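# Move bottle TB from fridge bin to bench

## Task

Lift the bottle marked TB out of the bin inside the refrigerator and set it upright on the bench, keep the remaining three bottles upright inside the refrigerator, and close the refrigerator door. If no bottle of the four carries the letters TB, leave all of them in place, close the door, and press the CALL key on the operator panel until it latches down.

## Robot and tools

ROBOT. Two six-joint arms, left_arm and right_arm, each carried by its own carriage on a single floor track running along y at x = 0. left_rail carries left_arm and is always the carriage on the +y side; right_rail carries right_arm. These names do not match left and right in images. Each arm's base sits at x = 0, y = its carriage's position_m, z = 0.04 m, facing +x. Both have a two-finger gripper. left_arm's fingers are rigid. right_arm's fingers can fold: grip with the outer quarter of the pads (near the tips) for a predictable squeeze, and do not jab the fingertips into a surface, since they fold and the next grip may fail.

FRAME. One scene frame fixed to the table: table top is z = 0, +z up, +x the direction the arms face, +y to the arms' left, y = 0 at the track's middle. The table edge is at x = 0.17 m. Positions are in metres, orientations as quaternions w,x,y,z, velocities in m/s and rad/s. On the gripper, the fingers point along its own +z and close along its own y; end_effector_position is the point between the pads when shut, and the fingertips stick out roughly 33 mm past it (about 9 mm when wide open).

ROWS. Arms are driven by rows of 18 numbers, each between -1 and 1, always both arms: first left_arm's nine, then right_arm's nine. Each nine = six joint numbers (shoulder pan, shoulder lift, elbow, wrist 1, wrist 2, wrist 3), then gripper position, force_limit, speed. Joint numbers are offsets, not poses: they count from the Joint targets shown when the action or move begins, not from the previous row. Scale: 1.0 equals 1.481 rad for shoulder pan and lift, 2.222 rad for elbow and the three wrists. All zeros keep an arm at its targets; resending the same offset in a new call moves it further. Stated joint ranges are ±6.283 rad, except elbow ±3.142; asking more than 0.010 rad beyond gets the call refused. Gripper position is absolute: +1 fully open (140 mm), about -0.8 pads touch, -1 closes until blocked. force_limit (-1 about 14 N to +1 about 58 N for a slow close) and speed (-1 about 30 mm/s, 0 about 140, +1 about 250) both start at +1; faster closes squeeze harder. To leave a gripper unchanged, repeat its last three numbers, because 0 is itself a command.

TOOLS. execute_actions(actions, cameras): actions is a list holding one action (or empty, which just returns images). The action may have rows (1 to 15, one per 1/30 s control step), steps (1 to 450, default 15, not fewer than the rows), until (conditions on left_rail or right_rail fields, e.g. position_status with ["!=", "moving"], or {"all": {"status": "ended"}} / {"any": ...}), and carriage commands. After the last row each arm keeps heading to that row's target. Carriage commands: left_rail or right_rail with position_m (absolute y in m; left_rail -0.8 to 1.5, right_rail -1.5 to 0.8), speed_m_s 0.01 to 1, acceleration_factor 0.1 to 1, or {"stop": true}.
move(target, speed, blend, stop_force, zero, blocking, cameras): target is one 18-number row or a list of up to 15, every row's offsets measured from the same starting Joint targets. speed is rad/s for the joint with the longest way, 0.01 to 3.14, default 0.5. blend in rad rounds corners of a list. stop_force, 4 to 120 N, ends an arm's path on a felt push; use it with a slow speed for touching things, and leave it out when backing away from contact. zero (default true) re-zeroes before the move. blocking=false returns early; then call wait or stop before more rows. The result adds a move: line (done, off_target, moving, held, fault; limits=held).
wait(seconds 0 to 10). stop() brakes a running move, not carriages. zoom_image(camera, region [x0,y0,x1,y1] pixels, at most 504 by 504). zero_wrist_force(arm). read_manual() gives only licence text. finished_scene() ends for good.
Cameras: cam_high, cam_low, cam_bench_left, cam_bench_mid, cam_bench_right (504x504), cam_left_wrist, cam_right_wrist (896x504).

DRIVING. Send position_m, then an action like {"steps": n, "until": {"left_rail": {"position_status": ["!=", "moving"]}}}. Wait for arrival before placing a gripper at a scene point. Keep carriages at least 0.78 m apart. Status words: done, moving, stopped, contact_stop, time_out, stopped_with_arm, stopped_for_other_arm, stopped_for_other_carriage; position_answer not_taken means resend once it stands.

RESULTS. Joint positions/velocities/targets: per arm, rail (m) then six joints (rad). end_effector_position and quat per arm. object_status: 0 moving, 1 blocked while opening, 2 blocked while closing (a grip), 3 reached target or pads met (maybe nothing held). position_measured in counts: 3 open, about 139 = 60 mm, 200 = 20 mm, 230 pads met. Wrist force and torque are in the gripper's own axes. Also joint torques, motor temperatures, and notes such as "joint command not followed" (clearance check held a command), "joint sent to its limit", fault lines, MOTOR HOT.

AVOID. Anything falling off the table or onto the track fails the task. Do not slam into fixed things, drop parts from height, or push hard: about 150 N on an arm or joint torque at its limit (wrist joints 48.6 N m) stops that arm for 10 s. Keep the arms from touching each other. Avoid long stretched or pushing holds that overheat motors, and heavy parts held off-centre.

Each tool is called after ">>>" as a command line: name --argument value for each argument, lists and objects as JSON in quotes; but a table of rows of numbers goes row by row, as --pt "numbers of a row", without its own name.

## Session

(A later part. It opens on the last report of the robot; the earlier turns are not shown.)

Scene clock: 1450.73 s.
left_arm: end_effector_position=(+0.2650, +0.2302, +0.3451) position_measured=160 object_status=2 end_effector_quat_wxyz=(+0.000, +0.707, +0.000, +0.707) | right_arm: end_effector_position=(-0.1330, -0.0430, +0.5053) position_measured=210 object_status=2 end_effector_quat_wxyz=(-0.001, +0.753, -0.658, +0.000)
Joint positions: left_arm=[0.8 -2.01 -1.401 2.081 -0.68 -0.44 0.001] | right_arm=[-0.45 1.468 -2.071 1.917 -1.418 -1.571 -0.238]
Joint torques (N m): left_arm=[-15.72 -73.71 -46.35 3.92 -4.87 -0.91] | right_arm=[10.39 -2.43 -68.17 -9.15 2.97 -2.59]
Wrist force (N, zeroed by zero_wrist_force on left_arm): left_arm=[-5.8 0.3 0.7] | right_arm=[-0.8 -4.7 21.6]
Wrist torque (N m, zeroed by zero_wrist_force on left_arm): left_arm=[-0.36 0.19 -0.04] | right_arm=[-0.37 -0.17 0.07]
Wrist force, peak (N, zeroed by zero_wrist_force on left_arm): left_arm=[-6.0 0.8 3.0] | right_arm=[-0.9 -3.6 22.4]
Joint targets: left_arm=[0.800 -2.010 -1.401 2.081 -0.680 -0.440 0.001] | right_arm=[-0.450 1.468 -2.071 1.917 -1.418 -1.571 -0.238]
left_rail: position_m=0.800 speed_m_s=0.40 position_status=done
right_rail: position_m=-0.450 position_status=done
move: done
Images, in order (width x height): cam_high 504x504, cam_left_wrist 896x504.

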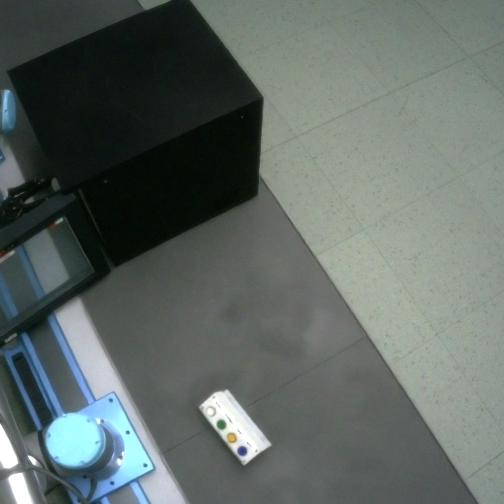

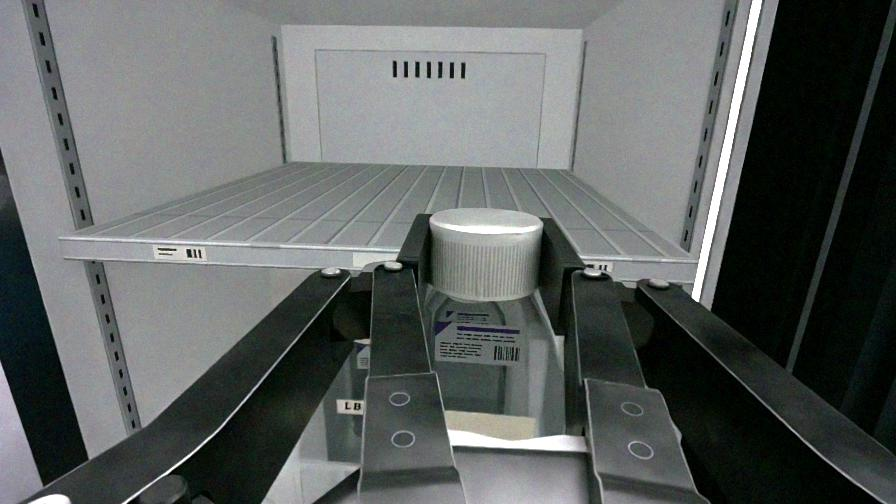

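>>> execute_actions --actions '[{"left_rail":{"position_m":0.99,"speed_m_s":0.25,"acceleration_factor":0.2},"steps":120,"until":{"left_rail":{"position_status":["!=","moving"]}}}]' --cameras '["cam_left_wrist"]'

Scene clock: 1482.17 s.
left_arm: end_effector_position=(+0.2650, +0.4202, +0.3451) position_measured=160 object_status=2 end_effector_quat_wxyz=(+0.000, +0.707, +0.000, +0.707) | right_arm: end_effector_position=(-0.1330, -0.0430, +0.5053) position_measured=210 object_status=2 end_effector_quat_wxyz=(-0.001, +0.753, -0.658, +0.000)
Joint positions: left_arm=[0.99 -2.01 -1.401 2.081 -0.68 -0.44 0.001] | right_arm=[-0.45 1.468 -2.071 1.917 -1.418 -1.571 -0.238]
Joint torques (N m): left_arm=[-14.13 -65.43 -37.52 2.48 -2.74 -0.16] | right_arm=[9.43 -3.46 -67.26 -8.92 2.77 -2.46]
Wrist force (N, zeroed by zero_wrist_force on left_arm): left_arm=[-5.3 0.4 0.4] | right_arm=[-0.8 -4.7 21.6]
Wrist torque (N m, zeroed by zero_wrist_force on left_arm): left_arm=[-0.34 0.05 -0.05] | right_arm=[-0.38 -0.16 0.07]
Wrist force, peak (N, zeroed by zero_wrist_force on left_arm): left_arm=[-6.3 0.5 0.7] | right_arm=[-0.9 -4.6 22.1]
Joint targets: left_arm=[0.990 -2.010 -1.401 2.081 -0.680 -0.440 0.001] | right_arm=[-0.450 1.468 -2.071 1.917 -1.418 -1.571 -0.238]
Tool commands: left_gripper/position=-1.0 left_gripper/force_limit=+0.0 left_gripper/speed=-1.0 right_gripper/position=-1.0 right_gripper/force_limit=+0.0 right_gripper/speed=-1.0
left_rail: position_m=0.990 speed_m_s=0.25 position_status=done
right_rail: position_m=-0.450 position_status=done
Images, in order (width x height): cam_left_wrist 896x504.

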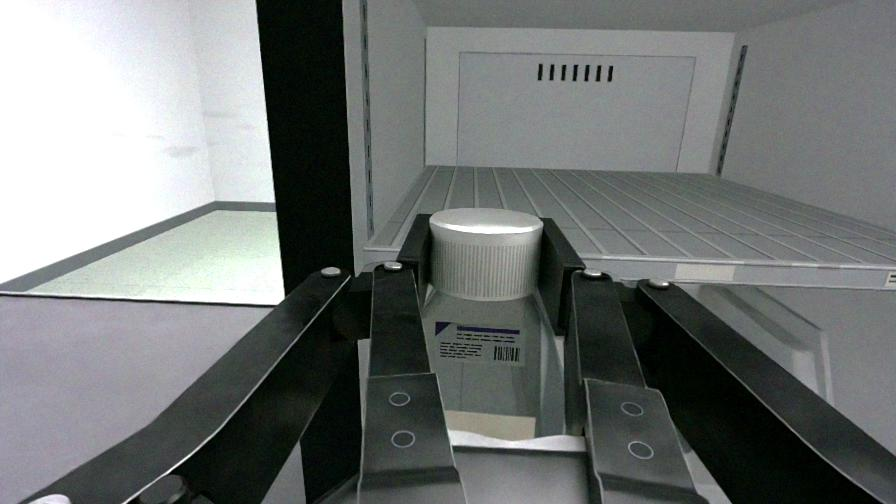

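>>> move --pt "0 0.0640 0.0227 -0.0653 0 0 -1 0 -1 0 0 0 0 0 0 -1 0 -1" --pt "0.0864 0.0594 0.0270 -0.0666 0.0576 0 -1 0 -1 0 0 0 0 0 0 -1 0 -1" --speed 0.12 --blend '[0.01,0]' --stop_force 12 --cameras '["cam_left_wrist"]'

Scene clock: 1498.57 s.
left_arm: end_effector_position=(+0.3400, +0.4202, +0.2721) position_measured=160 object_status=2 end_effector_quat_wxyz=(+0.000, +0.707, +0.000, +0.707) | right_arm: end_effector_position=(-0.1330, -0.0430, +0.5053) position_measured=210 object_status=2 end_effector_quat_wxyz=(-0.001, +0.753, -0.658, +0.000)
Joint positions: left_arm=[0.99 -1.882 -1.313 2.141 -0.828 -0.312 0.001] | right_arm=[-0.45 1.468 -2.071 1.917 -1.418 -1.571 -0.238]
Joint torques (N m): left_arm=[20.2 -74.2 -20.37 -0.59 3.8 -0.27] | right_arm=[10.29 -2.5 -67.04 -9.05 2.69 -2.09]
Wrist force (N, zeroed by zero_wrist_force on left_arm): left_arm=[-5.4 0.7 0.9] | right_arm=[-0.7 -4.6 22.0]
Wrist torque (N m, zeroed by zero_wrist_force on left_arm): left_arm=[-0.22 0.13 -0.11] | right_arm=[-0.35 -0.18 0.07]
Wrist force, peak (N, zeroed by zero_wrist_force on left_arm): left_arm=[-6.4 0.7 1.0] | right_arm=[-0.7 -5.1 22.1]
Joint targets: left_arm=[0.990 -1.882 -1.313 2.141 -0.828 -0.312 0.001] | right_arm=[-0.450 1.468 -2.071 1.917 -1.418 -1.571 -0.238]
left_rail: position_m=0.990 speed_m_s=0.25 position_status=done
right_rail: position_m=-0.450 position_status=done
move: done
Images, in order (width x height): cam_left_wrist 896x504.

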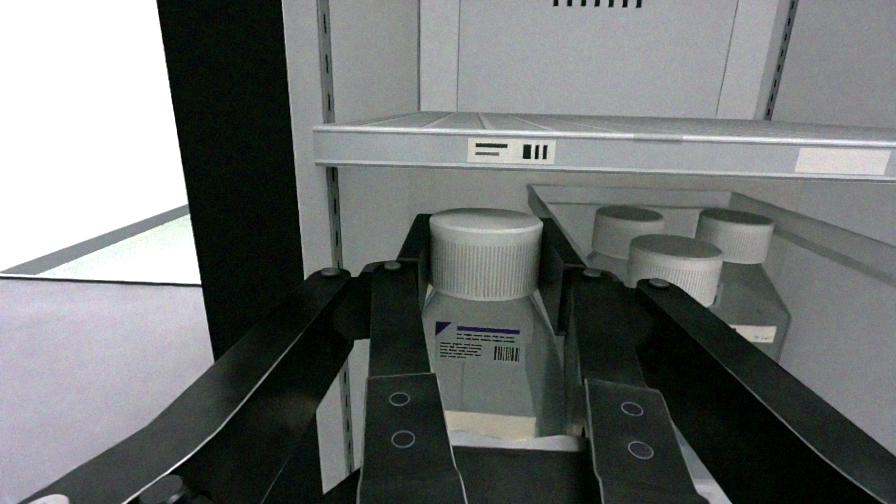

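>>> move --target '[0.0841,0.0039,-0.0037,0.0011,0.0561,0,-1,0,-1,0,0,0,0,0,0,-1,0,-1]' --speed 0.1 --stop_force 10 --cameras '["cam_left_wrist"]'

Scene clock: 1507.93 s.
left_arm: end_effector_position=(+0.4100, +0.4201, +0.2721) position_measured=160 object_status=2 end_effector_quat_wxyz=(+0.000, +0.707, +0.000, +0.707) | right_arm: end_effector_position=(-0.1330, -0.0430, +0.5053) position_measured=210 object_status=2 end_effector_quat_wxyz=(-0.001, +0.753, -0.658, +0.000)
Joint positions: left_arm=[0.99 -1.758 -1.307 2.133 -0.826 -0.187 0.001] | right_arm=[-0.45 1.468 -2.071 1.917 -1.418 -1.571 -0.238]
Joint torques (N m): left_arm=[19.88 -43.67 -42.68 2.64 3.51 -0.33] | right_arm=[9.54 -4.19 -67.41 -8.62 2.37 -2.07]
Wrist force (N, zeroed by zero_wrist_force on left_arm): left_arm=[-5.4 0.5 0.2] | right_arm=[-0.8 -4.5 21.7]
Wrist torque (N m, zeroed by zero_wrist_force on left_arm): left_arm=[-0.27 0.13 -0.09] | right_arm=[-0.33 -0.16 0.07]
Wrist force, peak (N, zeroed by zero_wrist_force on left_arm): left_arm=[-6.0 0.6 0.2] | right_arm=[-0.9 -4.4 22.2]
Joint targets: left_arm=[0.990 -1.758 -1.307 2.133 -0.826 -0.187 0.001] | right_arm=[-0.450 1.468 -2.071 1.917 -1.418 -1.571 -0.238]
left_rail: position_m=0.990 speed_m_s=0.25 position_status=done
right_rail: position_m=-0.450 position_status=done
move: done
Images, in order (width x height): cam_left_wrist 896x504.

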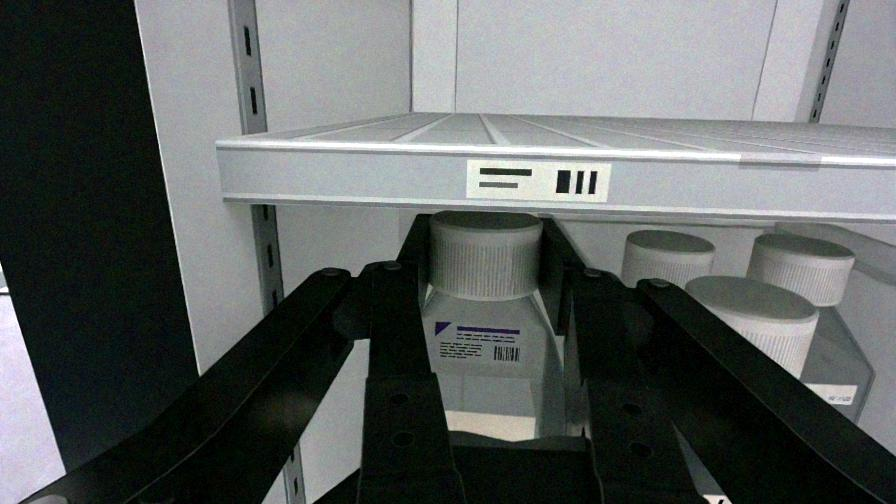

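>>> move --pt "0 0.0216 0.0054 -0.0198 0 0 -1 0 -1 0 0 0 0 0 0 -1 0 -1" --pt "0 0.0463 0.0104 -0.0413 0 0 -1 0 -1 0 0 0 0 0 0 -1 0 -1" --speed 0.035 --blend '[0.01,0]' --stop_force 5 --cameras '["cam_left_wrist"]'

Scene clock: 1524.80 s.
left_arm: end_effector_position=(+0.4100, +0.4200, +0.2437) position_measured=160 object_status=2 end_effector_quat_wxyz=(+0.000, +0.707, +0.000, +0.707) | right_arm: end_effector_position=(-0.1330, -0.0430, +0.5053) position_measured=210 object_status=2 end_effector_quat_wxyz=(-0.001, +0.753, -0.658, +0.000)
Joint positions: left_arm=[0.99 -1.758 -1.265 2.148 -0.882 -0.187 0.001] | right_arm=[-0.45 1.468 -2.071 1.917 -1.418 -1.571 -0.238]
Joint torques (N m): left_arm=[18.43 -80.51 -40.2 2.62 3.73 -0.38] | right_arm=[7.12 -4.25 -67.67 -8.56 2.13 -1.48]
Wrist force (N, zeroed by zero_wrist_force on left_arm): left_arm=[-5.5 1.1 1.0] | right_arm=[-0.8 -3.6 19.3]
Wrist torque (N m, zeroed by zero_wrist_force on left_arm): left_arm=[-0.13 0.16 -0.10] | right_arm=[-0.47 -0.15 0.07]
Wrist force, peak (N, zeroed by zero_wrist_force on left_arm): left_arm=[14.2 0.5 -3.1] | right_arm=[-0.9 -4.6 24.2]
Joint targets: left_arm=[0.990 -1.758 -1.265 2.148 -0.882 -0.187 0.001] | right_arm=[-0.450 1.468 -2.071 1.917 -1.418 -1.571 -0.238]
left_rail: position_m=0.990 speed_m_s=0.25 position_status=done
right_rail: position_m=-0.450 position_status=done
move: contact (left_arm); path passed 1 of 2 targets; left_arm: the wrist 1 is farthest, 0.035 rad from its target
Images, in order (width x height): cam_left_wrist 896x504.

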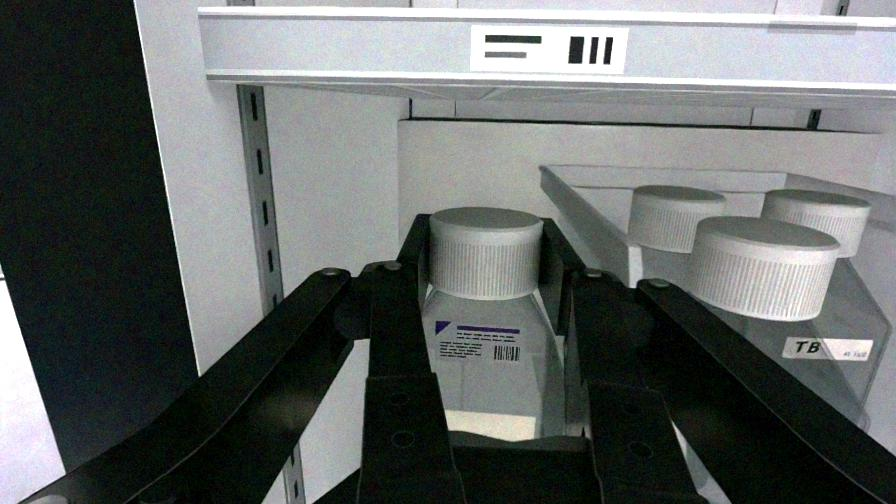

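>>> move --target '[0,0.0015,0.0003,-0.0013,0,0,-1,0,-1,0,0,0,0,0,0,-1,0,-1]' --speed 0.01

Scene clock: 1532.27 s.
left_arm: end_effector_position=(+0.4099, +0.4200, +0.2424) position_measured=160 object_status=2 end_effector_quat_wxyz=(+0.000, +0.707, +0.000, +0.707) | right_arm: end_effector_position=(-0.1330, -0.0430, +0.5053) position_measured=210 object_status=2 end_effector_quat_wxyz=(-0.001, +0.753, -0.658, +0.000)
Joint positions: left_arm=[0.99 -1.758 -1.263 2.149 -0.885 -0.187 0.001] | right_arm=[-0.45 1.468 -2.071 1.917 -1.418 -1.571 -0.238]
Joint torques (N m): left_arm=[-1.62 -37.44 -11.72 -1.95 1.91 -0.67] | right_arm=[9.15 -3.32 -68 -8.38 2.25 -1.23]
Wrist force (N, zeroed by zero_wrist_force on left_arm): left_arm=[13.6 1.8 -1.9] | right_arm=[-0.7 -4.1 25.5]
Wrist torque (N m, zeroed by zero_wrist_force on left_arm): left_arm=[-0.19 0.32 -0.09] | right_arm=[-0.43 -0.22 0.06]
Wrist force, peak (N, zeroed by zero_wrist_force on left_arm): left_arm=[14.6 1.2 -2.8] | right_arm=[-1.0 -4.0 25.8]
Joint targets: left_arm=[0.990 -1.758 -1.263 2.149 -0.885 -0.187 0.001] | right_arm=[-0.450 1.468 -2.071 1.917 -1.418 -1.571 -0.238]
left_rail: position_m=0.990 speed_m_s=0.25 position_status=done
right_rail: position_m=-0.450 position_status=done
move: done

>>> execute_actions --actions '[{"rows":[[0,0,0,0,0,0,-0.12,0,-1,0,0,0,0,0,0,-1,0,-1]],"steps":30}]' --cameras '["cam_left_wrist"]'

Scene clock: 1537.33 s.
left_arm: end_effector_position=(+0.4100, +0.4200, +0.2422) position_measured=144 object_status=3 end_effector_quat_wxyz=(+0.000, +0.707, +0.000, +0.707) | right_arm: end_effector_position=(-0.1330, -0.0430, +0.5053) position_measured=210 object_status=2 end_effector_quat_wxyz=(-0.001, +0.753, -0.658, +0.000)
Joint positions: left_arm=[0.99 -1.758 -1.263 2.149 -0.885 -0.187 0.001] | right_arm=[-0.45 1.468 -2.071 1.917 -1.418 -1.571 -0.238]
Joint torques (N m): left_arm=[-13.67 -63.74 -40.2 1.2 2.28 -0.84] | right_arm=[7.42 -4.41 -67.36 -8.86 2.13 -1]
Wrist force (N, zeroed by zero_wrist_force on left_arm): left_arm=[-1.7 0.3 1.1] | right_arm=[-0.8 -3.8 23.2]
Wrist torque (N m, zeroed by zero_wrist_force on left_arm): left_arm=[-0.30 0.14 -0.09] | right_arm=[-0.46 -0.16 0.07]
Wrist force, peak (N, zeroed by zero_wrist_force on left_arm): left_arm=[14.4 2.0 -1.9] | right_arm=[-0.8 -4.4 25.9]
Joint targets: left_arm=[0.990 -1.758 -1.263 2.149 -0.885 -0.187 0.001] | right_arm=[-0.450 1.468 -2.071 1.917 -1.418 -1.571 -0.238]
left_rail: position_m=0.990 speed_m_s=0.25 position_status=done
right_rail: position_m=-0.450 position_status=done
Images, in order (width x height): cam_left_wrist 896x504.

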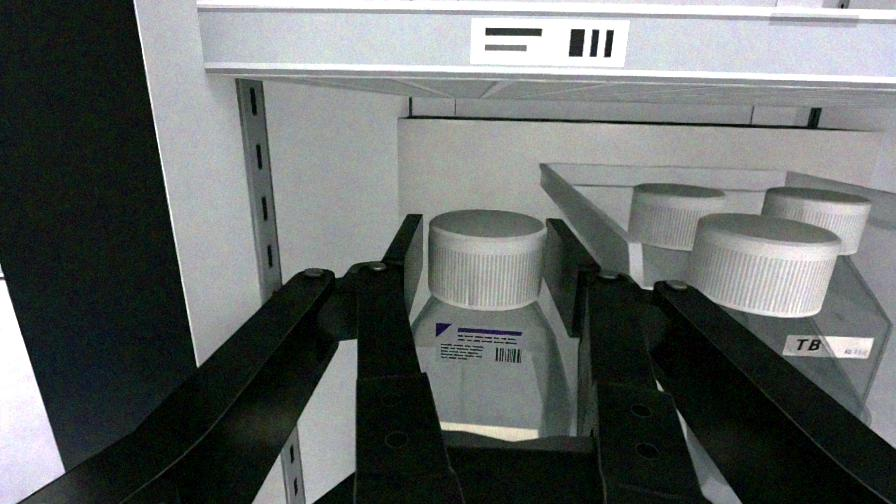

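>>> move --pt "-0.0363 -0.0021 0.0026 -0.0012 -0.0242 0 -0.12 0 -1 0 0 0 0 0 0 -1 0 -1" --pt "-0.0782 -0.0033 0.0038 -0.0016 -0.0521 0 -0.12 0 -1 0 0 0 0 0 0 -1 0 -1" --pt "-0.1705 0.0011 -0.0006 -0.0001 -0.1137 0 -0.12 0 -1 0 0 0 0 0 0 -1 0 -1" --speed 0.12 --blend '[0.005,0.005,0]' --cameras '["cam_left_wrist"]'

Scene clock: 1563.93 s.
left_arm: end_effector_position=(+0.2651, +0.4200, +0.2419) position_measured=144 object_status=3 end_effector_quat_wxyz=(+0.000, +0.707, +0.000, +0.707) | right_arm: end_effector_position=(-0.1330, -0.0430, +0.5053) position_measured=210 object_status=2 end_effector_quat_wxyz=(-0.001, +0.753, -0.658, +0.000)
Joint positions: left_arm=[0.99 -2.01 -1.261 2.147 -0.885 -0.44 0.001] | right_arm=[-0.45 1.468 -2.071 1.917 -1.418 -1.571 -0.238]
Joint torques (N m): left_arm=[-18.23 -42.92 -38.56 3.37 -4.12 -0.77] | right_arm=[7.23 -5.26 -68.26 -8.17 2.11 -0.98]
Wrist force (N, zeroed by zero_wrist_force on left_arm): left_arm=[-1.7 0.3 1.3] | right_arm=[-0.8 -3.6 23.0]
Wrist torque (N m, zeroed by zero_wrist_force on left_arm): left_arm=[-0.35 0.14 -0.09] | right_arm=[-0.42 -0.16 0.07]
Wrist force, peak (N, zeroed by zero_wrist_force on left_arm): left_arm=[-2.0 0.8 2.0] | right_arm=[-0.9 -3.8 23.5]
Joint targets: left_arm=[0.990 -2.010 -1.261 2.147 -0.885 -0.440 0.001] | right_arm=[-0.450 1.468 -2.071 1.917 -1.418 -1.571 -0.238]
left_rail: position_m=0.990 speed_m_s=0.25 position_status=done
right_rail: position_m=-0.450 position_status=done
move: done
Images, in order (width x height): cam_left_wrist 896x504.

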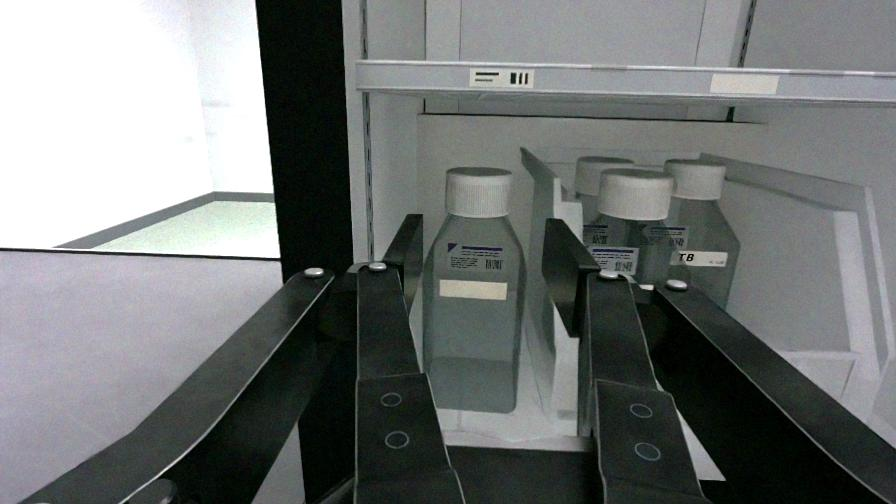

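>>> move --pt "0.0397 0.1107 0.0174 -0.0913 0.0265 0 -1 -0.5 -0.5 0 0 0 0 0 0 -1 0 -1" --pt "0.0923 0.1098 0.0187 -0.0919 0.0616 0 -1 -0.5 -0.5 0 0 0 0 0 0 -1 0 -1" --speed 0.15 --blend '[0.01,0]' --stop_force 8 --cameras '["cam_left_wrist"]'

Scene clock: 1708.03 s.
left_arm: end_effector_position=(+0.3449, +0.4200, +0.1398) position_measured=232 object_status=3 end_effector_quat_wxyz=(+0.000, +0.707, +0.000, +0.707) | right_arm: end_effector_position=(-0.1330, -0.0430, +0.5053) position_measured=210 object_status=2 end_effector_quat_wxyz=(-0.001, +0.753, -0.658, +0.000)
Joint positions: left_arm=[0.99 -1.874 -1.099 2.189 -1.09 -0.303 0.001] | right_arm=[-0.45 1.468 -2.071 1.917 -1.418 -1.571 -0.238]
Joint torques (N m): left_arm=[18.65 -82.87 -9.2 -1.55 3.88 -0.42] | right_arm=[5.12 -4.05 -67.85 -8.43 2.12 -0.8]
Wrist force (N, zeroed by zero_wrist_force on left_arm): left_arm=[-1.8 0.5 0.8] | right_arm=[-0.8 -3.5 23.1]
Wrist torque (N m, zeroed by zero_wrist_force on left_arm): left_arm=[-0.30 0.12 -0.08] | right_arm=[-0.39 -0.16 0.07]
Wrist force, peak (N, zeroed by zero_wrist_force on left_arm): left_arm=[-3.1 0.8 1.3] | right_arm=[-0.7 -3.8 23.5]
Joint targets: left_arm=[0.990 -1.874 -1.099 2.189 -1.090 -0.303 0.001] | right_arm=[-0.450 1.468 -2.071 1.917 -1.418 -1.571 -0.238]
left_rail: position_m=0.990 speed_m_s=0.25 position_status=done
right_rail: position_m=-0.450 position_status=done
move: done
Images, in order (width x height): cam_left_wrist 896x504.

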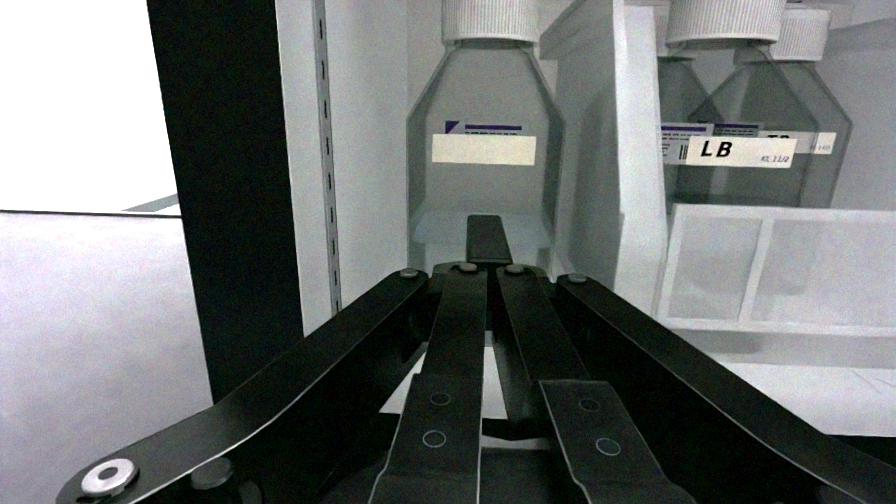

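>>> move --target '[0.1062,0.0049,-0.0067,0.0034,0.0707,0,-1,-0.5,-0.5,0,0,0,0,0,0,-1,0,-1]' --speed 0.06 --stop_force 14 --cameras '["cam_left_wrist"]'

Scene clock: 1719.70 s.
left_arm: end_effector_position=(+0.4330, +0.4201, +0.1398) position_measured=232 object_status=3 end_effector_quat_wxyz=(+0.000, +0.707, +0.000, +0.707) | right_arm: end_effector_position=(-0.1330, -0.0430, +0.5053) position_measured=210 object_status=2 end_effector_quat_wxyz=(-0.001, +0.753, -0.658, +0.000)
Joint positions: left_arm=[0.99 -1.716 -1.092 2.174 -1.082 -0.146 0.001] | right_arm=[-0.45 1.468 -2.071 1.917 -1.418 -1.571 -0.238]
Joint torques (N m): left_arm=[24.11 -48.53 -30.89 2.03 4.26 -0.79] | right_arm=[5.32 -4.93 -67.26 -8.26 1.74 -0.91]
Wrist force (N, zeroed by zero_wrist_force on left_arm): left_arm=[1.6 0.8 -1.8] | right_arm=[-0.9 -4.5 24.1]
Wrist torque (N m, zeroed by zero_wrist_force on left_arm): left_arm=[-0.29 -0.05 -0.07] | right_arm=[-0.48 -0.16 0.06]
Wrist force, peak (N, zeroed by zero_wrist_force on left_arm): left_arm=[1.7 1.0 -2.4] | right_arm=[-0.9 -4.3 24.7]
Joint targets: left_arm=[0.990 -1.716 -1.092 2.174 -1.082 -0.146 0.001] | right_arm=[-0.450 1.468 -2.071 1.917 -1.418 -1.571 -0.238]
left_rail: position_m=0.990 speed_m_s=0.25 position_status=done
right_rail: position_m=-0.450 position_status=done
move: done
Images, in order (width x height): cam_left_wrist 896x504.

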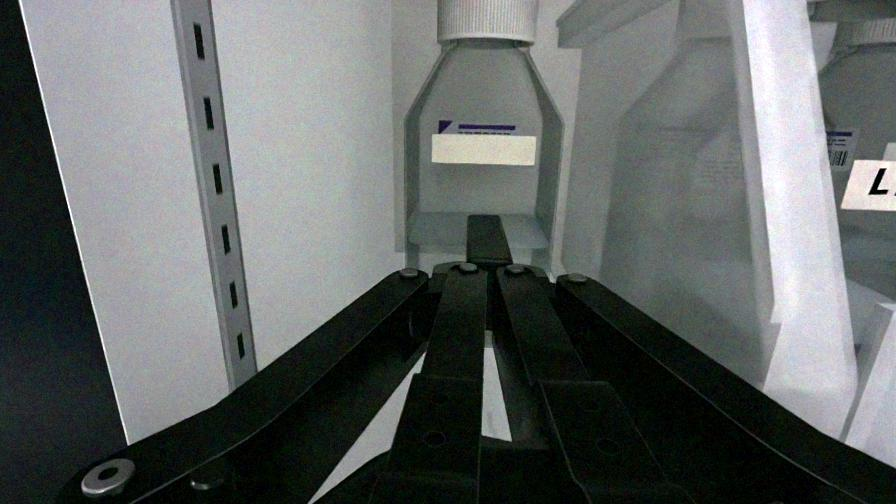

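>>> move --pt "-0.1061 -0.0049 0.0067 -0.0034 -0.0707 0 -1 -0.5 -0.5 0 0 0 0 0 0 -1 0 -1" --pt "-0.1588 -0.0039 0.0054 -0.0028 -0.1058 0 -1 -0.5 -0.5 0 0 0 0 0 0 -1 0 -1" --pt "-0.1985 -0.1177 -0.0127 0.0912 -0.1323 0 -0.13 0 0 0 0 0 0 0 0 -1 0 -1" --speed 0.2 --blend '[0.02,0.02,0]'

>>> execute_actions --actions '[{"left_rail":{"position_m":0.881,"speed_m_s":0.25,"acceleration_factor":0.3},"steps":90,"until":{"left_rail":{"position_status":["!=","moving"]}}}]' --cameras '["cam_left_wrist"]'

>>> zoom_image --camera "cam_left_wrist" --region '[300, 100, 700, 440]'

Scene clock: 1740.57 s.
left_arm: end_effector_position=(+0.2649, +0.4200, +0.2449) position_measured=145 object_status=0 end_effector_quat_wxyz=(+0.000, +0.707, +0.000, +0.707) | right_arm: end_effector_position=(-0.1330, -0.0430, +0.5053) position_measured=210 object_status=2 end_effector_quat_wxyz=(-0.001, +0.753, -0.658, +0.000)
Joint positions: left_arm=[0.99 -2.01 -1.266 2.146 -0.879 -0.44 0.001] | right_arm=[-0.45 1.468 -2.071 1.917 -1.418 -1.571 -0.238]
Joint torques (N m): left_arm=[-16.73 -79.91 -38.75 3.25 -4.23 -0.66] | right_arm=[4.01 -5.5 -67.01 -8.11 1.52 -0.76]
Wrist force (N, zeroed by zero_wrist_force on left_arm): left_arm=[-1.6 0.1 1.3] | right_arm=[-0.9 -4.1 23.0]
Wrist torque (N m, zeroed by zero_wrist_force on left_arm): left_arm=[-0.38 0.12 -0.08] | right_arm=[-0.55 -0.14 0.06]
Wrist force, peak (N, zeroed by zero_wrist_force on left_arm): left_arm=[-2.9 0.5 0.6] | right_arm=[-1.0 -4.3 24.5]
Joint targets: left_arm=[0.990 -2.010 -1.266 2.146 -0.879 -0.440 0.001] | right_arm=[-0.450 1.468 -2.071 1.917 -1.418 -1.571 -0.238]
left_rail: position_m=0.990 speed_m_s=0.25 position_status=done
right_rail: position_m=-0.450 position_status=done
move: done

Scene clock: 1741.83 s.
left_arm: end_effector_position=(+0.2649, +0.3110, +0.2449) position_measured=145 object_status=3 end_effector_quat_wxyz=(+0.000, +0.707, +0.000, +0.707) | right_arm: end_effector_position=(-0.1330, -0.0430, +0.5053) position_measured=210 object_status=2 end_effector_quat_wxyz=(-0.001, +0.753, -0.658, +0.000)
Joint positions: left_arm=[0.881 -2.01 -1.266 2.146 -0.879 -0.44 0.001] | right_arm=[-0.45 1.468 -2.071 1.917 -1.418 -1.571 -0.238]
Joint torques (N m): left_arm=[-10.27 -57.13 -30.2 0.24 -2.22 -0.51] | right_arm=[4.64 -5.92 -66.78 -8.27 1.49 -0.75]
Wrist force (N, zeroed by zero_wrist_force on left_arm): left_arm=[-2.2 0.5 1.1] | right_arm=[-0.8 -3.6 23.1]
Wrist torque (N m, zeroed by zero_wrist_force on left_arm): left_arm=[-0.31 0.25 -0.09] | right_arm=[-0.43 -0.16 0.07]
Wrist force, peak (N, zeroed by zero_wrist_force on left_arm): left_arm=[-2.4 1.4 1.4] | right_arm=[-0.8 -3.6 23.4]
Joint targets: left_arm=[0.881 -2.010 -1.266 2.146 -0.879 -0.440 0.001] | right_arm=[-0.450 1.468 -2.071 1.917 -1.418 -1.571 -0.238]
Tool commands: left_gripper/position=-0.13 left_gripper/force_limit=+0.0 left_gripper/speed=+0.0 right_gripper/position=-1.0 right_gripper/force_limit=+0.0 right_gripper/speed=-1.0
left_rail: position_m=0.881 speed_m_s=0.25 position_status=done
right_rail: position_m=-0.450 position_status=done
Images, in order (width x height): cam_left_wrist 896x504.

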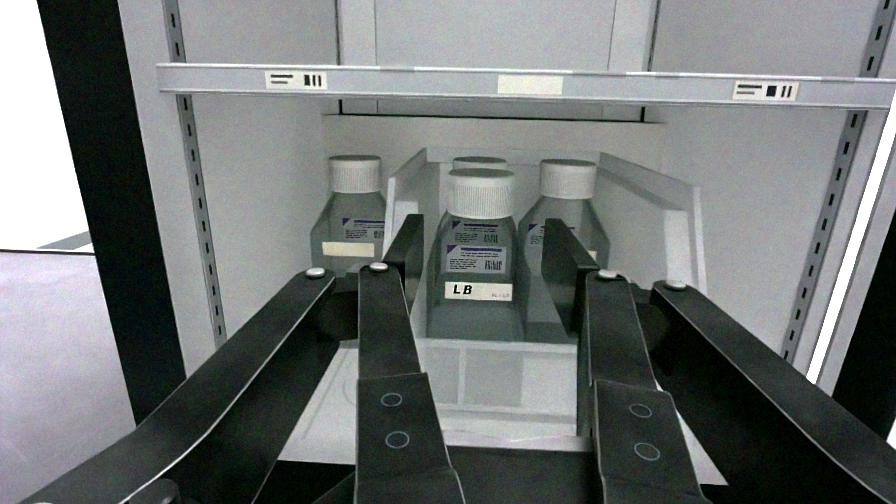

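Scaled by 1.260.

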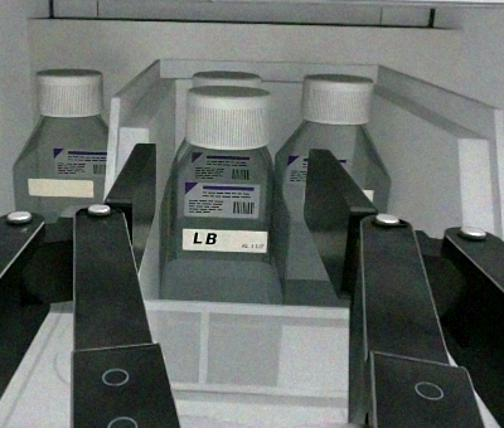

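>>> execute_actions --actions '[{"left_rail":{"position_m":0.878},"steps":45,"until":{"left_rail":{"position_status":["!=","moving"]}}}]'

>>> move --pt "0.0923 -0.0044 0.0044 -0.0014 0.0616 0 -0.13 0 0 0 0 0 0 0 0 -1 0 -1" --pt "0.1608 -0.0015 0.0015 -0.0005 0.1072 0 -0.13 0 0 0 0 0 0 0 0 -1 0 -1" --speed 0.12 --blend '[0.01,0]' --stop_force 10 --cameras '["cam_left_wrist"]'

Scene clock: 1755.20 s.
left_arm: end_effector_position=(+0.2649, +0.3080, +0.2449) position_measured=145 object_status=3 end_effector_quat_wxyz=(+0.000, +0.707, +0.000, +0.707) | right_arm: end_effector_position=(-0.1330, -0.0430, +0.5053) position_measured=210 object_status=2 end_effector_quat_wxyz=(-0.001, +0.753, -0.658, +0.000)
Joint positions: left_arm=[0.878 -2.01 -1.266 2.146 -0.879 -0.44 0.001] | right_arm=[-0.45 1.468 -2.071 1.917 -1.418 -1.571 -0.238]
Joint torques (N m): left_arm=[16.85 -49.91 -20.51 0.01 2.62 -0.6] | right_arm=[2.07 -5.5 -67.02 -7.99 1.52 -0.49]
Wrist force (N, zeroed by zero_wrist_force on left_arm): left_arm=[-2.3 0.2 1.5] | right_arm=[-0.6 -3.9 22.9]
Wrist torque (N m, zeroed by zero_wrist_force on left_arm): left_arm=[-0.37 0.29 -0.08] | right_arm=[-0.49 -0.20 0.07]
Wrist force, peak (N, zeroed by zero_wrist_force on left_arm): left_arm=[-2.5 0.5 1.7] | right_arm=[-0.7 -3.9 23.5]
Joint targets: left_arm=[0.878 -2.010 -1.266 2.146 -0.879 -0.440 0.001] | right_arm=[-0.450 1.468 -2.071 1.917 -1.418 -1.571 -0.238]
Tool commands: left_gripper/position=-0.13 left_gripper/force_limit=+0.0 left_gripper/speed=+0.0 right_gripper/position=-1.0 right_gripper/force_limit=+0.0 right_gripper/speed=-1.0
left_rail: position_m=0.878 speed_m_s=0.25 position_status=done
right_rail: position_m=-0.450 position_status=done

Scene clock: 1758.37 s.
left_arm: end_effector_position=(+0.4019, +0.3080, +0.2448) position_measured=145 object_status=3 end_effector_quat_wxyz=(+0.000, +0.707, +0.000, +0.707) | right_arm: end_effector_position=(-0.1330, -0.0430, +0.5053) position_measured=210 object_status=2 end_effector_quat_wxyz=(-0.001, +0.753, -0.658, +0.000)
Joint positions: left_arm=[0.878 -1.772 -1.268 2.149 -0.881 -0.202 0.001] | right_arm=[-0.45 1.468 -2.071 1.917 -1.418 -1.571 -0.238]
Joint torques (N m): left_arm=[20.08 -42.61 -39.72 2.31 4.19 0.03] | right_arm=[2.2 -6.28 -66.55 -8.33 1.44 -0.56]
Wrist force (N, zeroed by zero_wrist_force on left_arm): left_arm=[-1.8 0.2 1.2] | right_arm=[-0.9 -3.5 22.9]
Wrist torque (N m, zeroed by zero_wrist_force on left_arm): left_arm=[-0.34 0.18 -0.09] | right_arm=[-0.41 -0.13 0.07]
Wrist force, peak (N, zeroed by zero_wrist_force on left_arm): left_arm=[-2.0 0.6 2.2] | right_arm=[-1.1 -3.7 23.4]
Joint targets: left_arm=[0.878 -1.772 -1.268 2.149 -0.881 -0.202 0.001] | right_arm=[-0.450 1.468 -2.071 1.917 -1.418 -1.571 -0.238]
left_rail: position_m=0.878 speed_m_s=0.25 position_status=done
right_rail: position_m=-0.450 position_status=done
move: done
Images, in order (width x height): cam_left_wrist 896x504.

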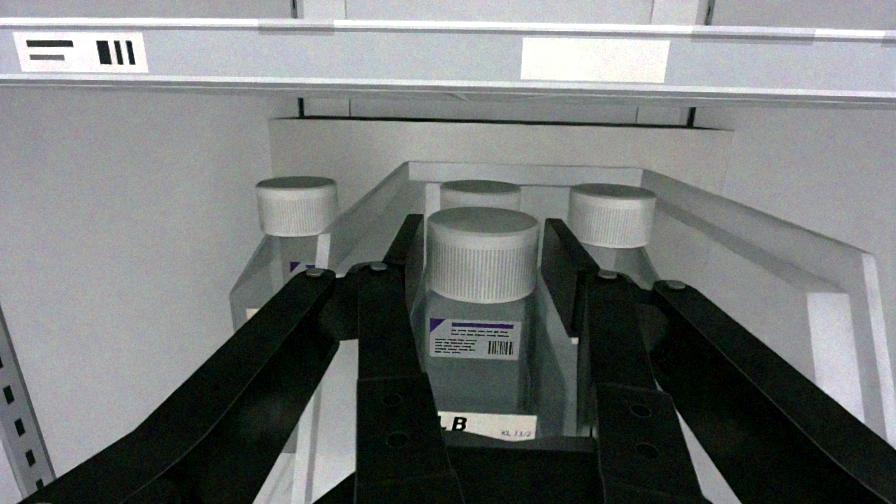

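>>> execute_actions --actions '[{"rows":[[0,0,0,0,0,0,-1,0,-1,0,0,0,0,0,0,-1,0,-1]],"steps":50}]'

>>> move --pt "-0.0242 -0.0053 0.0008 0.0028 -0.0161 0 -1 0 -1 0 0 0 0 0 0 -1 0 -1" --pt "-0.0571 -0.0114 0.0008 0.0068 -0.0381 0 -1 0 -1 0 0 0 0 0 0 -1 0 -1" --pt "-0.0756 -0.0326 -0.0044 0.0262 -0.0504 0 -1 0 -1 0 0 0 0 0 0 -1 0 -1" --pt "-0.0968 -0.0380 -0.0063 0.0317 -0.0645 0 -1 0 -1 0 0 0 0 0 0 -1 0 -1" --speed 0.06 --blend '[0.004,0.004,0.004,0]' --stop_force 22 --cameras '["cam_left_wrist"]'

Scene clock: 1776.83 s.
left_arm: end_effector_position=(+0.4019, +0.3080, +0.2448) position_measured=160 object_status=2 end_effector_quat_wxyz=(+0.000, +0.707, +0.000, +0.707) | right_arm: end_effector_position=(-0.1330, -0.0430, +0.5053) position_measured=210 object_status=2 end_effector_quat_wxyz=(-0.001, +0.753, -0.658, +0.000)
Joint positions: left_arm=[0.878 -1.772 -1.268 2.149 -0.881 -0.202 0.001] | right_arm=[-0.45 1.468 -2.071 1.917 -1.418 -1.571 -0.238]
Joint torques (N m): left_arm=[17.87 -40.62 -39.45 0.64 3.95 -0.98] | right_arm=[0.97 -6.35 -66.45 -8 1.3 -0.36]
Wrist force (N, zeroed by zero_wrist_force on left_arm): left_arm=[-0.7 -2.4 0.3] | right_arm=[-0.8 -3.6 23.6]
Wrist torque (N m, zeroed by zero_wrist_force on left_arm): left_arm=[-0.38 0.13 0.11] | right_arm=[-0.37 -0.16 0.07]
Wrist force, peak (N, zeroed by zero_wrist_force on left_arm): left_arm=[-2.1 0.8 1.7] | right_arm=[-1.0 -3.7 23.8]
Joint targets: left_arm=[0.878 -1.772 -1.268 2.149 -0.881 -0.202 0.001] | right_arm=[-0.450 1.468 -2.071 1.917 -1.418 -1.571 -0.238]
left_rail: position_m=0.878 speed_m_s=0.25 position_status=done
right_rail: position_m=-0.450 position_status=done

Scene clock: 1780.57 s.
left_arm: end_effector_position=(+0.3209, +0.3080, +0.2808) position_measured=160 object_status=2 end_effector_quat_wxyz=(+0.000, +0.707, +0.000, +0.707) | right_arm: end_effector_position=(-0.1330, -0.0430, +0.5053) position_measured=210 object_status=2 end_effector_quat_wxyz=(-0.001, +0.753, -0.658, +0.000)
Joint positions: left_arm=[0.878 -1.916 -1.324 2.135 -0.81 -0.345 0.001] | right_arm=[-0.45 1.468 -2.071 1.917 -1.418 -1.571 -0.238]
Joint torques (N m): left_arm=[-17.75 -75.21 -43.81 3.21 -4.57 -0.98] | right_arm=[2.65 -7.37 -66.3 -7.97 1.17 -0.21]
Wrist force (N, zeroed by zero_wrist_force on left_arm): left_arm=[-6.6 0.3 3.8] | right_arm=[-0.9 -3.1 20.8]
Wrist torque (N m, zeroed by zero_wrist_force on left_arm): left_arm=[-0.35 0.36 -0.12] | right_arm=[-0.44 -0.12 0.07]
Wrist force, peak (N, zeroed by zero_wrist_force on left_arm): left_arm=[-6.8 0.5 4.3] | right_arm=[-0.8 -3.9 23.5]
Joint targets: left_arm=[0.878 -1.916 -1.324 2.135 -0.810 -0.345 0.001] | right_arm=[-0.450 1.468 -2.071 1.917 -1.418 -1.571 -0.238]
left_rail: position_m=0.878 speed_m_s=0.25 position_status=done
right_rail: position_m=-0.450 position_status=done
move: done
Images, in order (width x height): cam_left_wrist 896x504.

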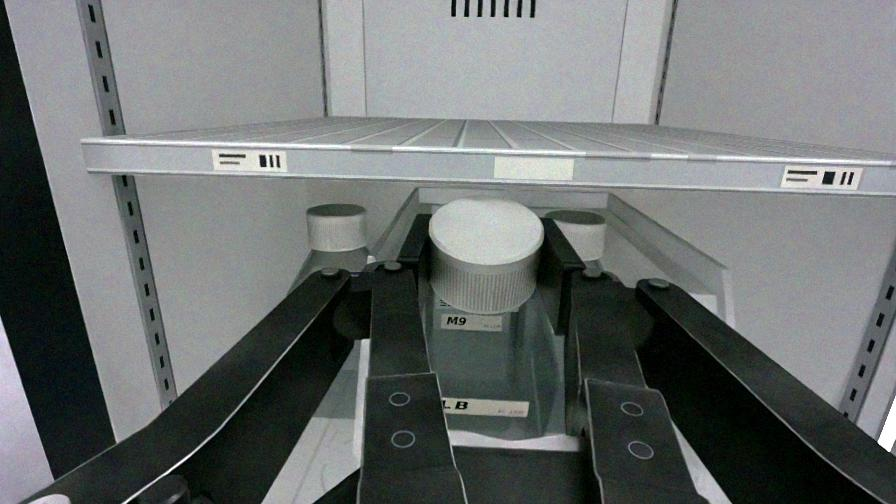

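>>> move --pt "-0.0111 -0.0015 -0.0009 0.0019 -0.0074 0 -1 0 -1 0 0 0 0 0 0 -1 0 -1" --pt "-0.0297 -0.0061 -0.0035 0.0076 -0.0198 0 -1 0 -1 0 0 0 0 0 0 -1 0 -1" --pt "-0.0415 -0.0241 -0.0106 0.0267 -0.0277 0 -1 0 -1 0 0 0 0 0 0 -1 0 -1" --pt "-0.0641 -0.0511 -0.0243 0.0583 -0.0427 0 -1 0 -1 0 0 0 0 0 0 -1 0 -1" --speed 0.07 --blend '[0.004,0.004,0.004,0]' --stop_force 22

>>> execute_actions --actions '[{"left_rail":{"position_m":0.993,"speed_m_s":0.25,"acceleration_factor":0.2},"steps":120,"until":{"left_rail":{"position_status":["!=","moving"]}}}]' --cameras '["cam_left_wrist"]'

Scene clock: 1793.67 s.
left_arm: end_effector_position=(+0.2648, +0.3080, +0.3448) position_measured=160 object_status=2 end_effector_quat_wxyz=(+0.000, +0.707, +0.000, +0.707) | right_arm: end_effector_position=(-0.1330, -0.0430, +0.5053) position_measured=210 object_status=2 end_effector_quat_wxyz=(-0.001, +0.753, -0.658, +0.000)
Joint positions: left_arm=[0.878 -2.011 -1.4 2.081 -0.681 -0.44 0.001] | right_arm=[-0.45 1.468 -2.071 1.917 -1.418 -1.571 -0.238]
Joint torques (N m): left_arm=[-17.79 -70.47 -45.53 3.7 -4.77 -0.55] | right_arm=[2.08 -5.69 -66.29 -7.95 1.07 -0.34]
Wrist force (N, zeroed by zero_wrist_force on left_arm): left_arm=[-5.7 0.5 2.0] | right_arm=[-0.7 -3.9 21.2]
Wrist torque (N m, zeroed by zero_wrist_force on left_arm): left_arm=[-0.33 0.13 -0.05] | right_arm=[-0.48 -0.19 0.07]
Wrist force, peak (N, zeroed by zero_wrist_force on left_arm): left_arm=[-6.8 0.8 4.1] | right_arm=[-0.9 -3.7 21.9]
Joint targets: left_arm=[0.878 -2.011 -1.400 2.081 -0.681 -0.440 0.001] | right_arm=[-0.450 1.468 -2.071 1.917 -1.418 -1.571 -0.238]
left_rail: position_m=0.878 speed_m_s=0.25 position_status=done
right_rail: position_m=-0.450 position_status=done
move: done

Scene clock: 1795.17 s.
left_arm: end_effector_position=(+0.2648, +0.4229, +0.3449) position_measured=160 object_status=2 end_effector_quat_wxyz=(+0.000, +0.707, +0.000, +0.707) | right_arm: end_effector_position=(-0.1330, -0.0430, +0.5053) position_measured=210 object_status=2 end_effector_quat_wxyz=(-0.001, +0.753, -0.658, +0.000)
Joint positions: left_arm=[0.993 -2.011 -1.4 2.081 -0.681 -0.44 0.001] | right_arm=[-0.45 1.468 -2.071 1.917 -1.418 -1.571 -0.238]
Joint torques (N m): left_arm=[-11.06 -69.73 -27.85 2.32 -2.71 -0.79] | right_arm=[2.38 -6.21 -66.29 -7.94 1.02 -0.3]
Wrist force (N, zeroed by zero_wrist_force on left_arm): left_arm=[-5.7 0.2 1.2] | right_arm=[-0.7 -4.1 21.5]
Wrist torque (N m, zeroed by zero_wrist_force on left_arm): left_arm=[-0.39 0.10 -0.04] | right_arm=[-0.52 -0.17 0.06]
Wrist force, peak (N, zeroed by zero_wrist_force on left_arm): left_arm=[-6.4 -0.2 1.6] | right_arm=[-1.0 -3.6 21.8]
Joint targets: left_arm=[0.993 -2.011 -1.400 2.081 -0.681 -0.440 0.001] | right_arm=[-0.450 1.468 -2.071 1.917 -1.418 -1.571 -0.238]
Tool commands: left_gripper/position=-1.0 left_gripper/force_limit=+0.0 left_gripper/speed=-1.0 right_gripper/position=-1.0 right_gripper/force_limit=+0.0 right_gripper/speed=-1.0
left_rail: position_m=0.993 speed_m_s=0.25 position_status=done
right_rail: position_m=-0.450 position_status=done
Images, in order (width x height): cam_left_wrist 896x504.

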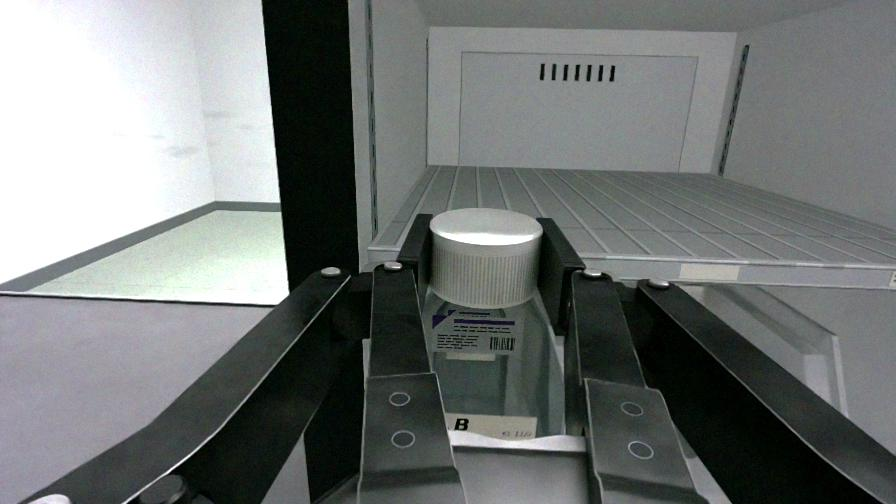

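>>> move --pt "0 0.0640 0.0227 -0.0653 0 0 -1 0 -1 0 0 0 0 0 0 -1 0 -1" --pt "0.0864 0.0594 0.0270 -0.0666 0.0576 0 -1 0 -1 0 0 0 0 0 0 -1 0 -1" --pt "0.1283 0.0603 0.0261 -0.0663 0.0855 0 -1 0 -1 0 0 0 0 0 0 -1 0 -1" --speed 0.1 --blend '[0.01,0.01,0]' --stop_force 12 --cameras '["cam_left_wrist"]'

Scene clock: 1820.67 s.
left_arm: end_effector_position=(+0.3749, +0.4230, +0.2718) position_measured=160 object_status=2 end_effector_quat_wxyz=(+0.000, +0.707, +0.000, +0.707) | right_arm: end_effector_position=(-0.1330, -0.0430, +0.5053) position_measured=210 object_status=2 end_effector_quat_wxyz=(-0.001, +0.753, -0.658, +0.000)
Joint positions: left_arm=[0.993 -1.82 -1.311 2.139 -0.828 -0.25 0.001] | right_arm=[-0.45 1.468 -2.071 1.917 -1.418 -1.571 -0.238]
Joint torques (N m): left_arm=[23.5 -41.83 -43.08 2.76 3.98 -0.81] | right_arm=[-0.31 -5.58 -65.91 -7.96 0.91 -0.12]
Wrist force (N, zeroed by zero_wrist_force on left_arm): left_arm=[-5.3 1.0 1.0] | right_arm=[-1.2 -4.0 21.4]
Wrist torque (N m, zeroed by zero_wrist_force on left_arm): left_arm=[-0.20 0.09 -0.09] | right_arm=[-0.52 -0.07 0.07]
Wrist force, peak (N, zeroed by zero_wrist_force on left_arm): left_arm=[-6.4 1.0 1.6] | right_arm=[-1.0 -3.6 21.9]
Joint targets: left_arm=[0.993 -1.820 -1.311 2.139 -0.828 -0.250 0.001] | right_arm=[-0.450 1.468 -2.071 1.917 -1.418 -1.571 -0.238]
left_rail: position_m=0.993 speed_m_s=0.25 position_status=done
right_rail: position_m=-0.450 position_status=done
move: done
Images, in order (width x height): cam_left_wrist 896x504.

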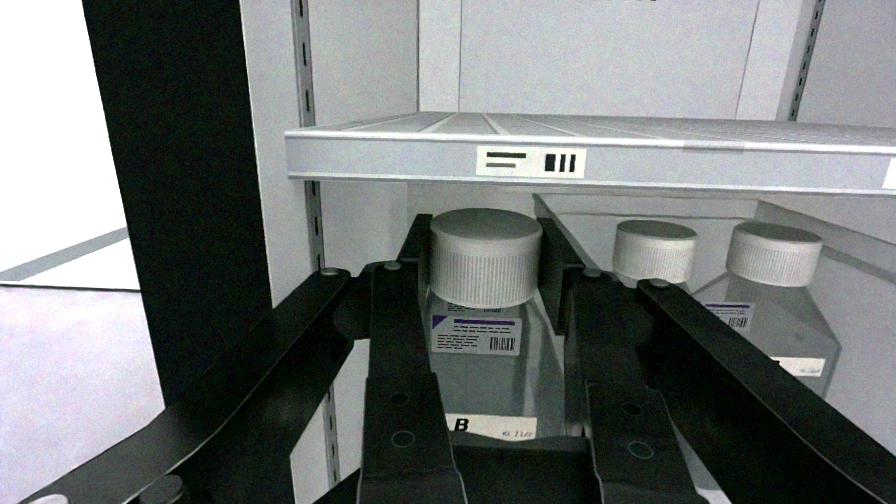

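>>> move --target '[0,0.0444,0.0101,-0.0397,0,0,-1,0,-1,0,0,0,0,0,0,-1,0,-1]' --speed 0.04 --stop_force 6 --cameras '["cam_left_wrist"]'

Scene clock: 1833.10 s.
left_arm: end_effector_position=(+0.3748, +0.4226, +0.2458) position_measured=160 object_status=2 end_effector_quat_wxyz=(+0.000, +0.707, +0.000, +0.707) | right_arm: end_effector_position=(-0.1330, -0.0430, +0.5053) position_measured=210 object_status=2 end_effector_quat_wxyz=(-0.001, +0.753, -0.658, +0.000)
Joint positions: left_arm=[0.993 -1.82 -1.272 2.152 -0.88 -0.25 0.001] | right_arm=[-0.45 1.468 -2.071 1.917 -1.418 -1.571 -0.238]
Joint torques (N m): left_arm=[11.63 -78.73 -40.12 2.59 3.14 -0.37] | right_arm=[-0.72 -4.47 -65.62 -8.09 0.9 0.1]
Wrist force (N, zeroed by zero_wrist_force on left_arm): left_arm=[-6.4 0.3 1.4] | right_arm=[-1.0 -3.7 18.5]
Wrist torque (N m, zeroed by zero_wrist_force on left_arm): left_arm=[-0.35 0.36 -0.10] | right_arm=[-0.41 -0.11 0.07]
Wrist force, peak (N, zeroed by zero_wrist_force on left_arm): left_arm=[11.7 -1.3 4.1] | right_arm=[-0.9 -3.9 25.0]
Joint targets: left_arm=[0.993 -1.820 -1.272 2.152 -0.880 -0.250 0.001] | right_arm=[-0.450 1.468 -2.071 1.917 -1.418 -1.571 -0.238]
left_rail: position_m=0.993 speed_m_s=0.25 position_status=done
right_rail: position_m=-0.450 position_status=done
move: contact (left_arm); left_arm: the wrist 1 is farthest, 0.036 rad from its target
Images, in order (width x height): cam_left_wrist 896x504.

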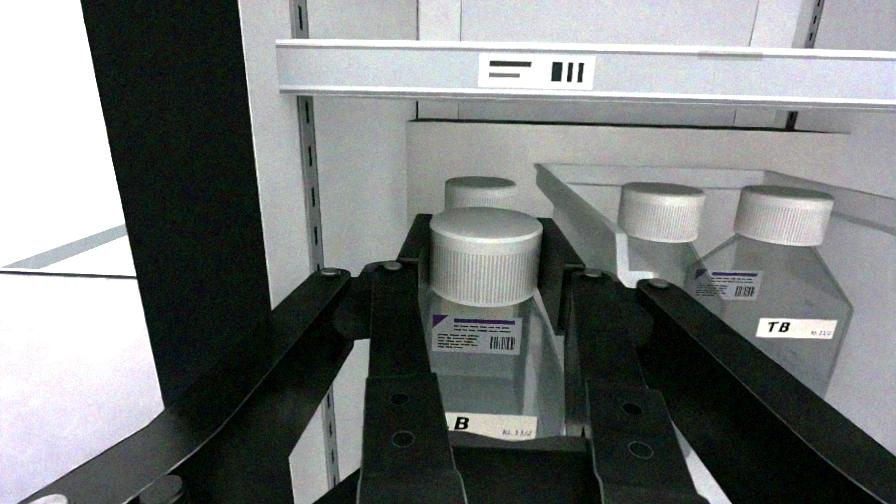

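>>> move --target '[0.0121,0.0038,0.0008,-0.0033,0.0080,0,-1,0,-1,0,0,0,0,0,0,-1,0,-1]' --speed 0.02 --stop_force 25 --cameras '["cam_left_wrist"]'

Scene clock: 1851.30 s.
left_arm: end_effector_position=(+0.3851, +0.4233, +0.2421) position_measured=160 object_status=2 end_effector_quat_wxyz=(+0.000, +0.707, +0.000, +0.707) | right_arm: end_effector_position=(-0.1330, -0.0430, +0.5053) position_measured=210 object_status=2 end_effector_quat_wxyz=(-0.001, +0.753, -0.658, +0.000)
Joint positions: left_arm=[0.993 -1.803 -1.266 2.154 -0.887 -0.232 0.001] | right_arm=[-0.45 1.468 -2.071 1.917 -1.418 -1.571 -0.238]
Joint torques (N m): left_arm=[22 -32.18 -9.61 -2.22 2.01 -0.38] | right_arm=[-1.42 -4.4 -65.1 -7.86 0.4 -0.36]
Wrist force (N, zeroed by zero_wrist_force on left_arm): left_arm=[12.6 4.3 -2.6] | right_arm=[-0.6 -4.7 25.6]
Wrist torque (N m, zeroed by zero_wrist_force on left_arm): left_arm=[-0.63 0.60 -0.27] | right_arm=[-0.46 -0.23 0.06]
Wrist force, peak (N, zeroed by zero_wrist_force on left_arm): left_arm=[13.0 4.2 -3.0] | right_arm=[-1.0 -4.8 25.8]
Joint targets: left_arm=[0.993 -1.803 -1.266 2.154 -0.887 -0.232 0.001] | right_arm=[-0.450 1.468 -2.071 1.917 -1.418 -1.571 -0.238]
left_rail: position_m=0.993 speed_m_s=0.25 position_status=done
right_rail: position_m=-0.450 position_status=done
move: done
Images, in order (width x height): cam_left_wrist 896x504.

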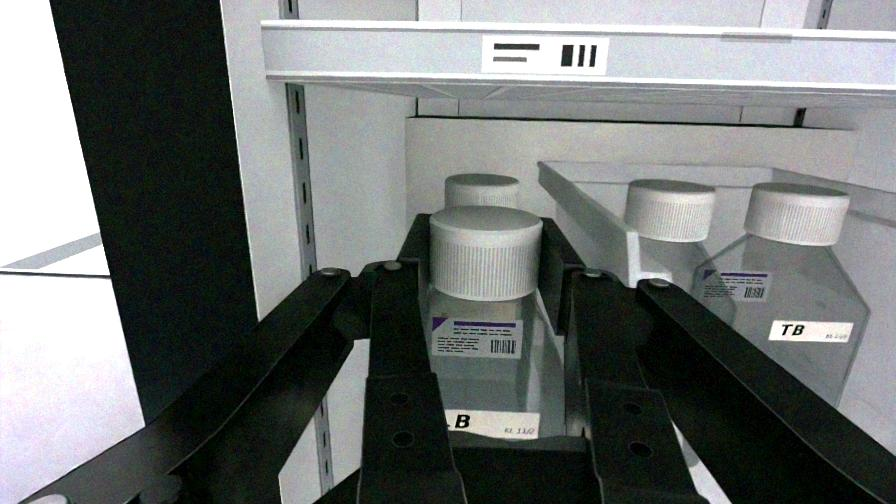

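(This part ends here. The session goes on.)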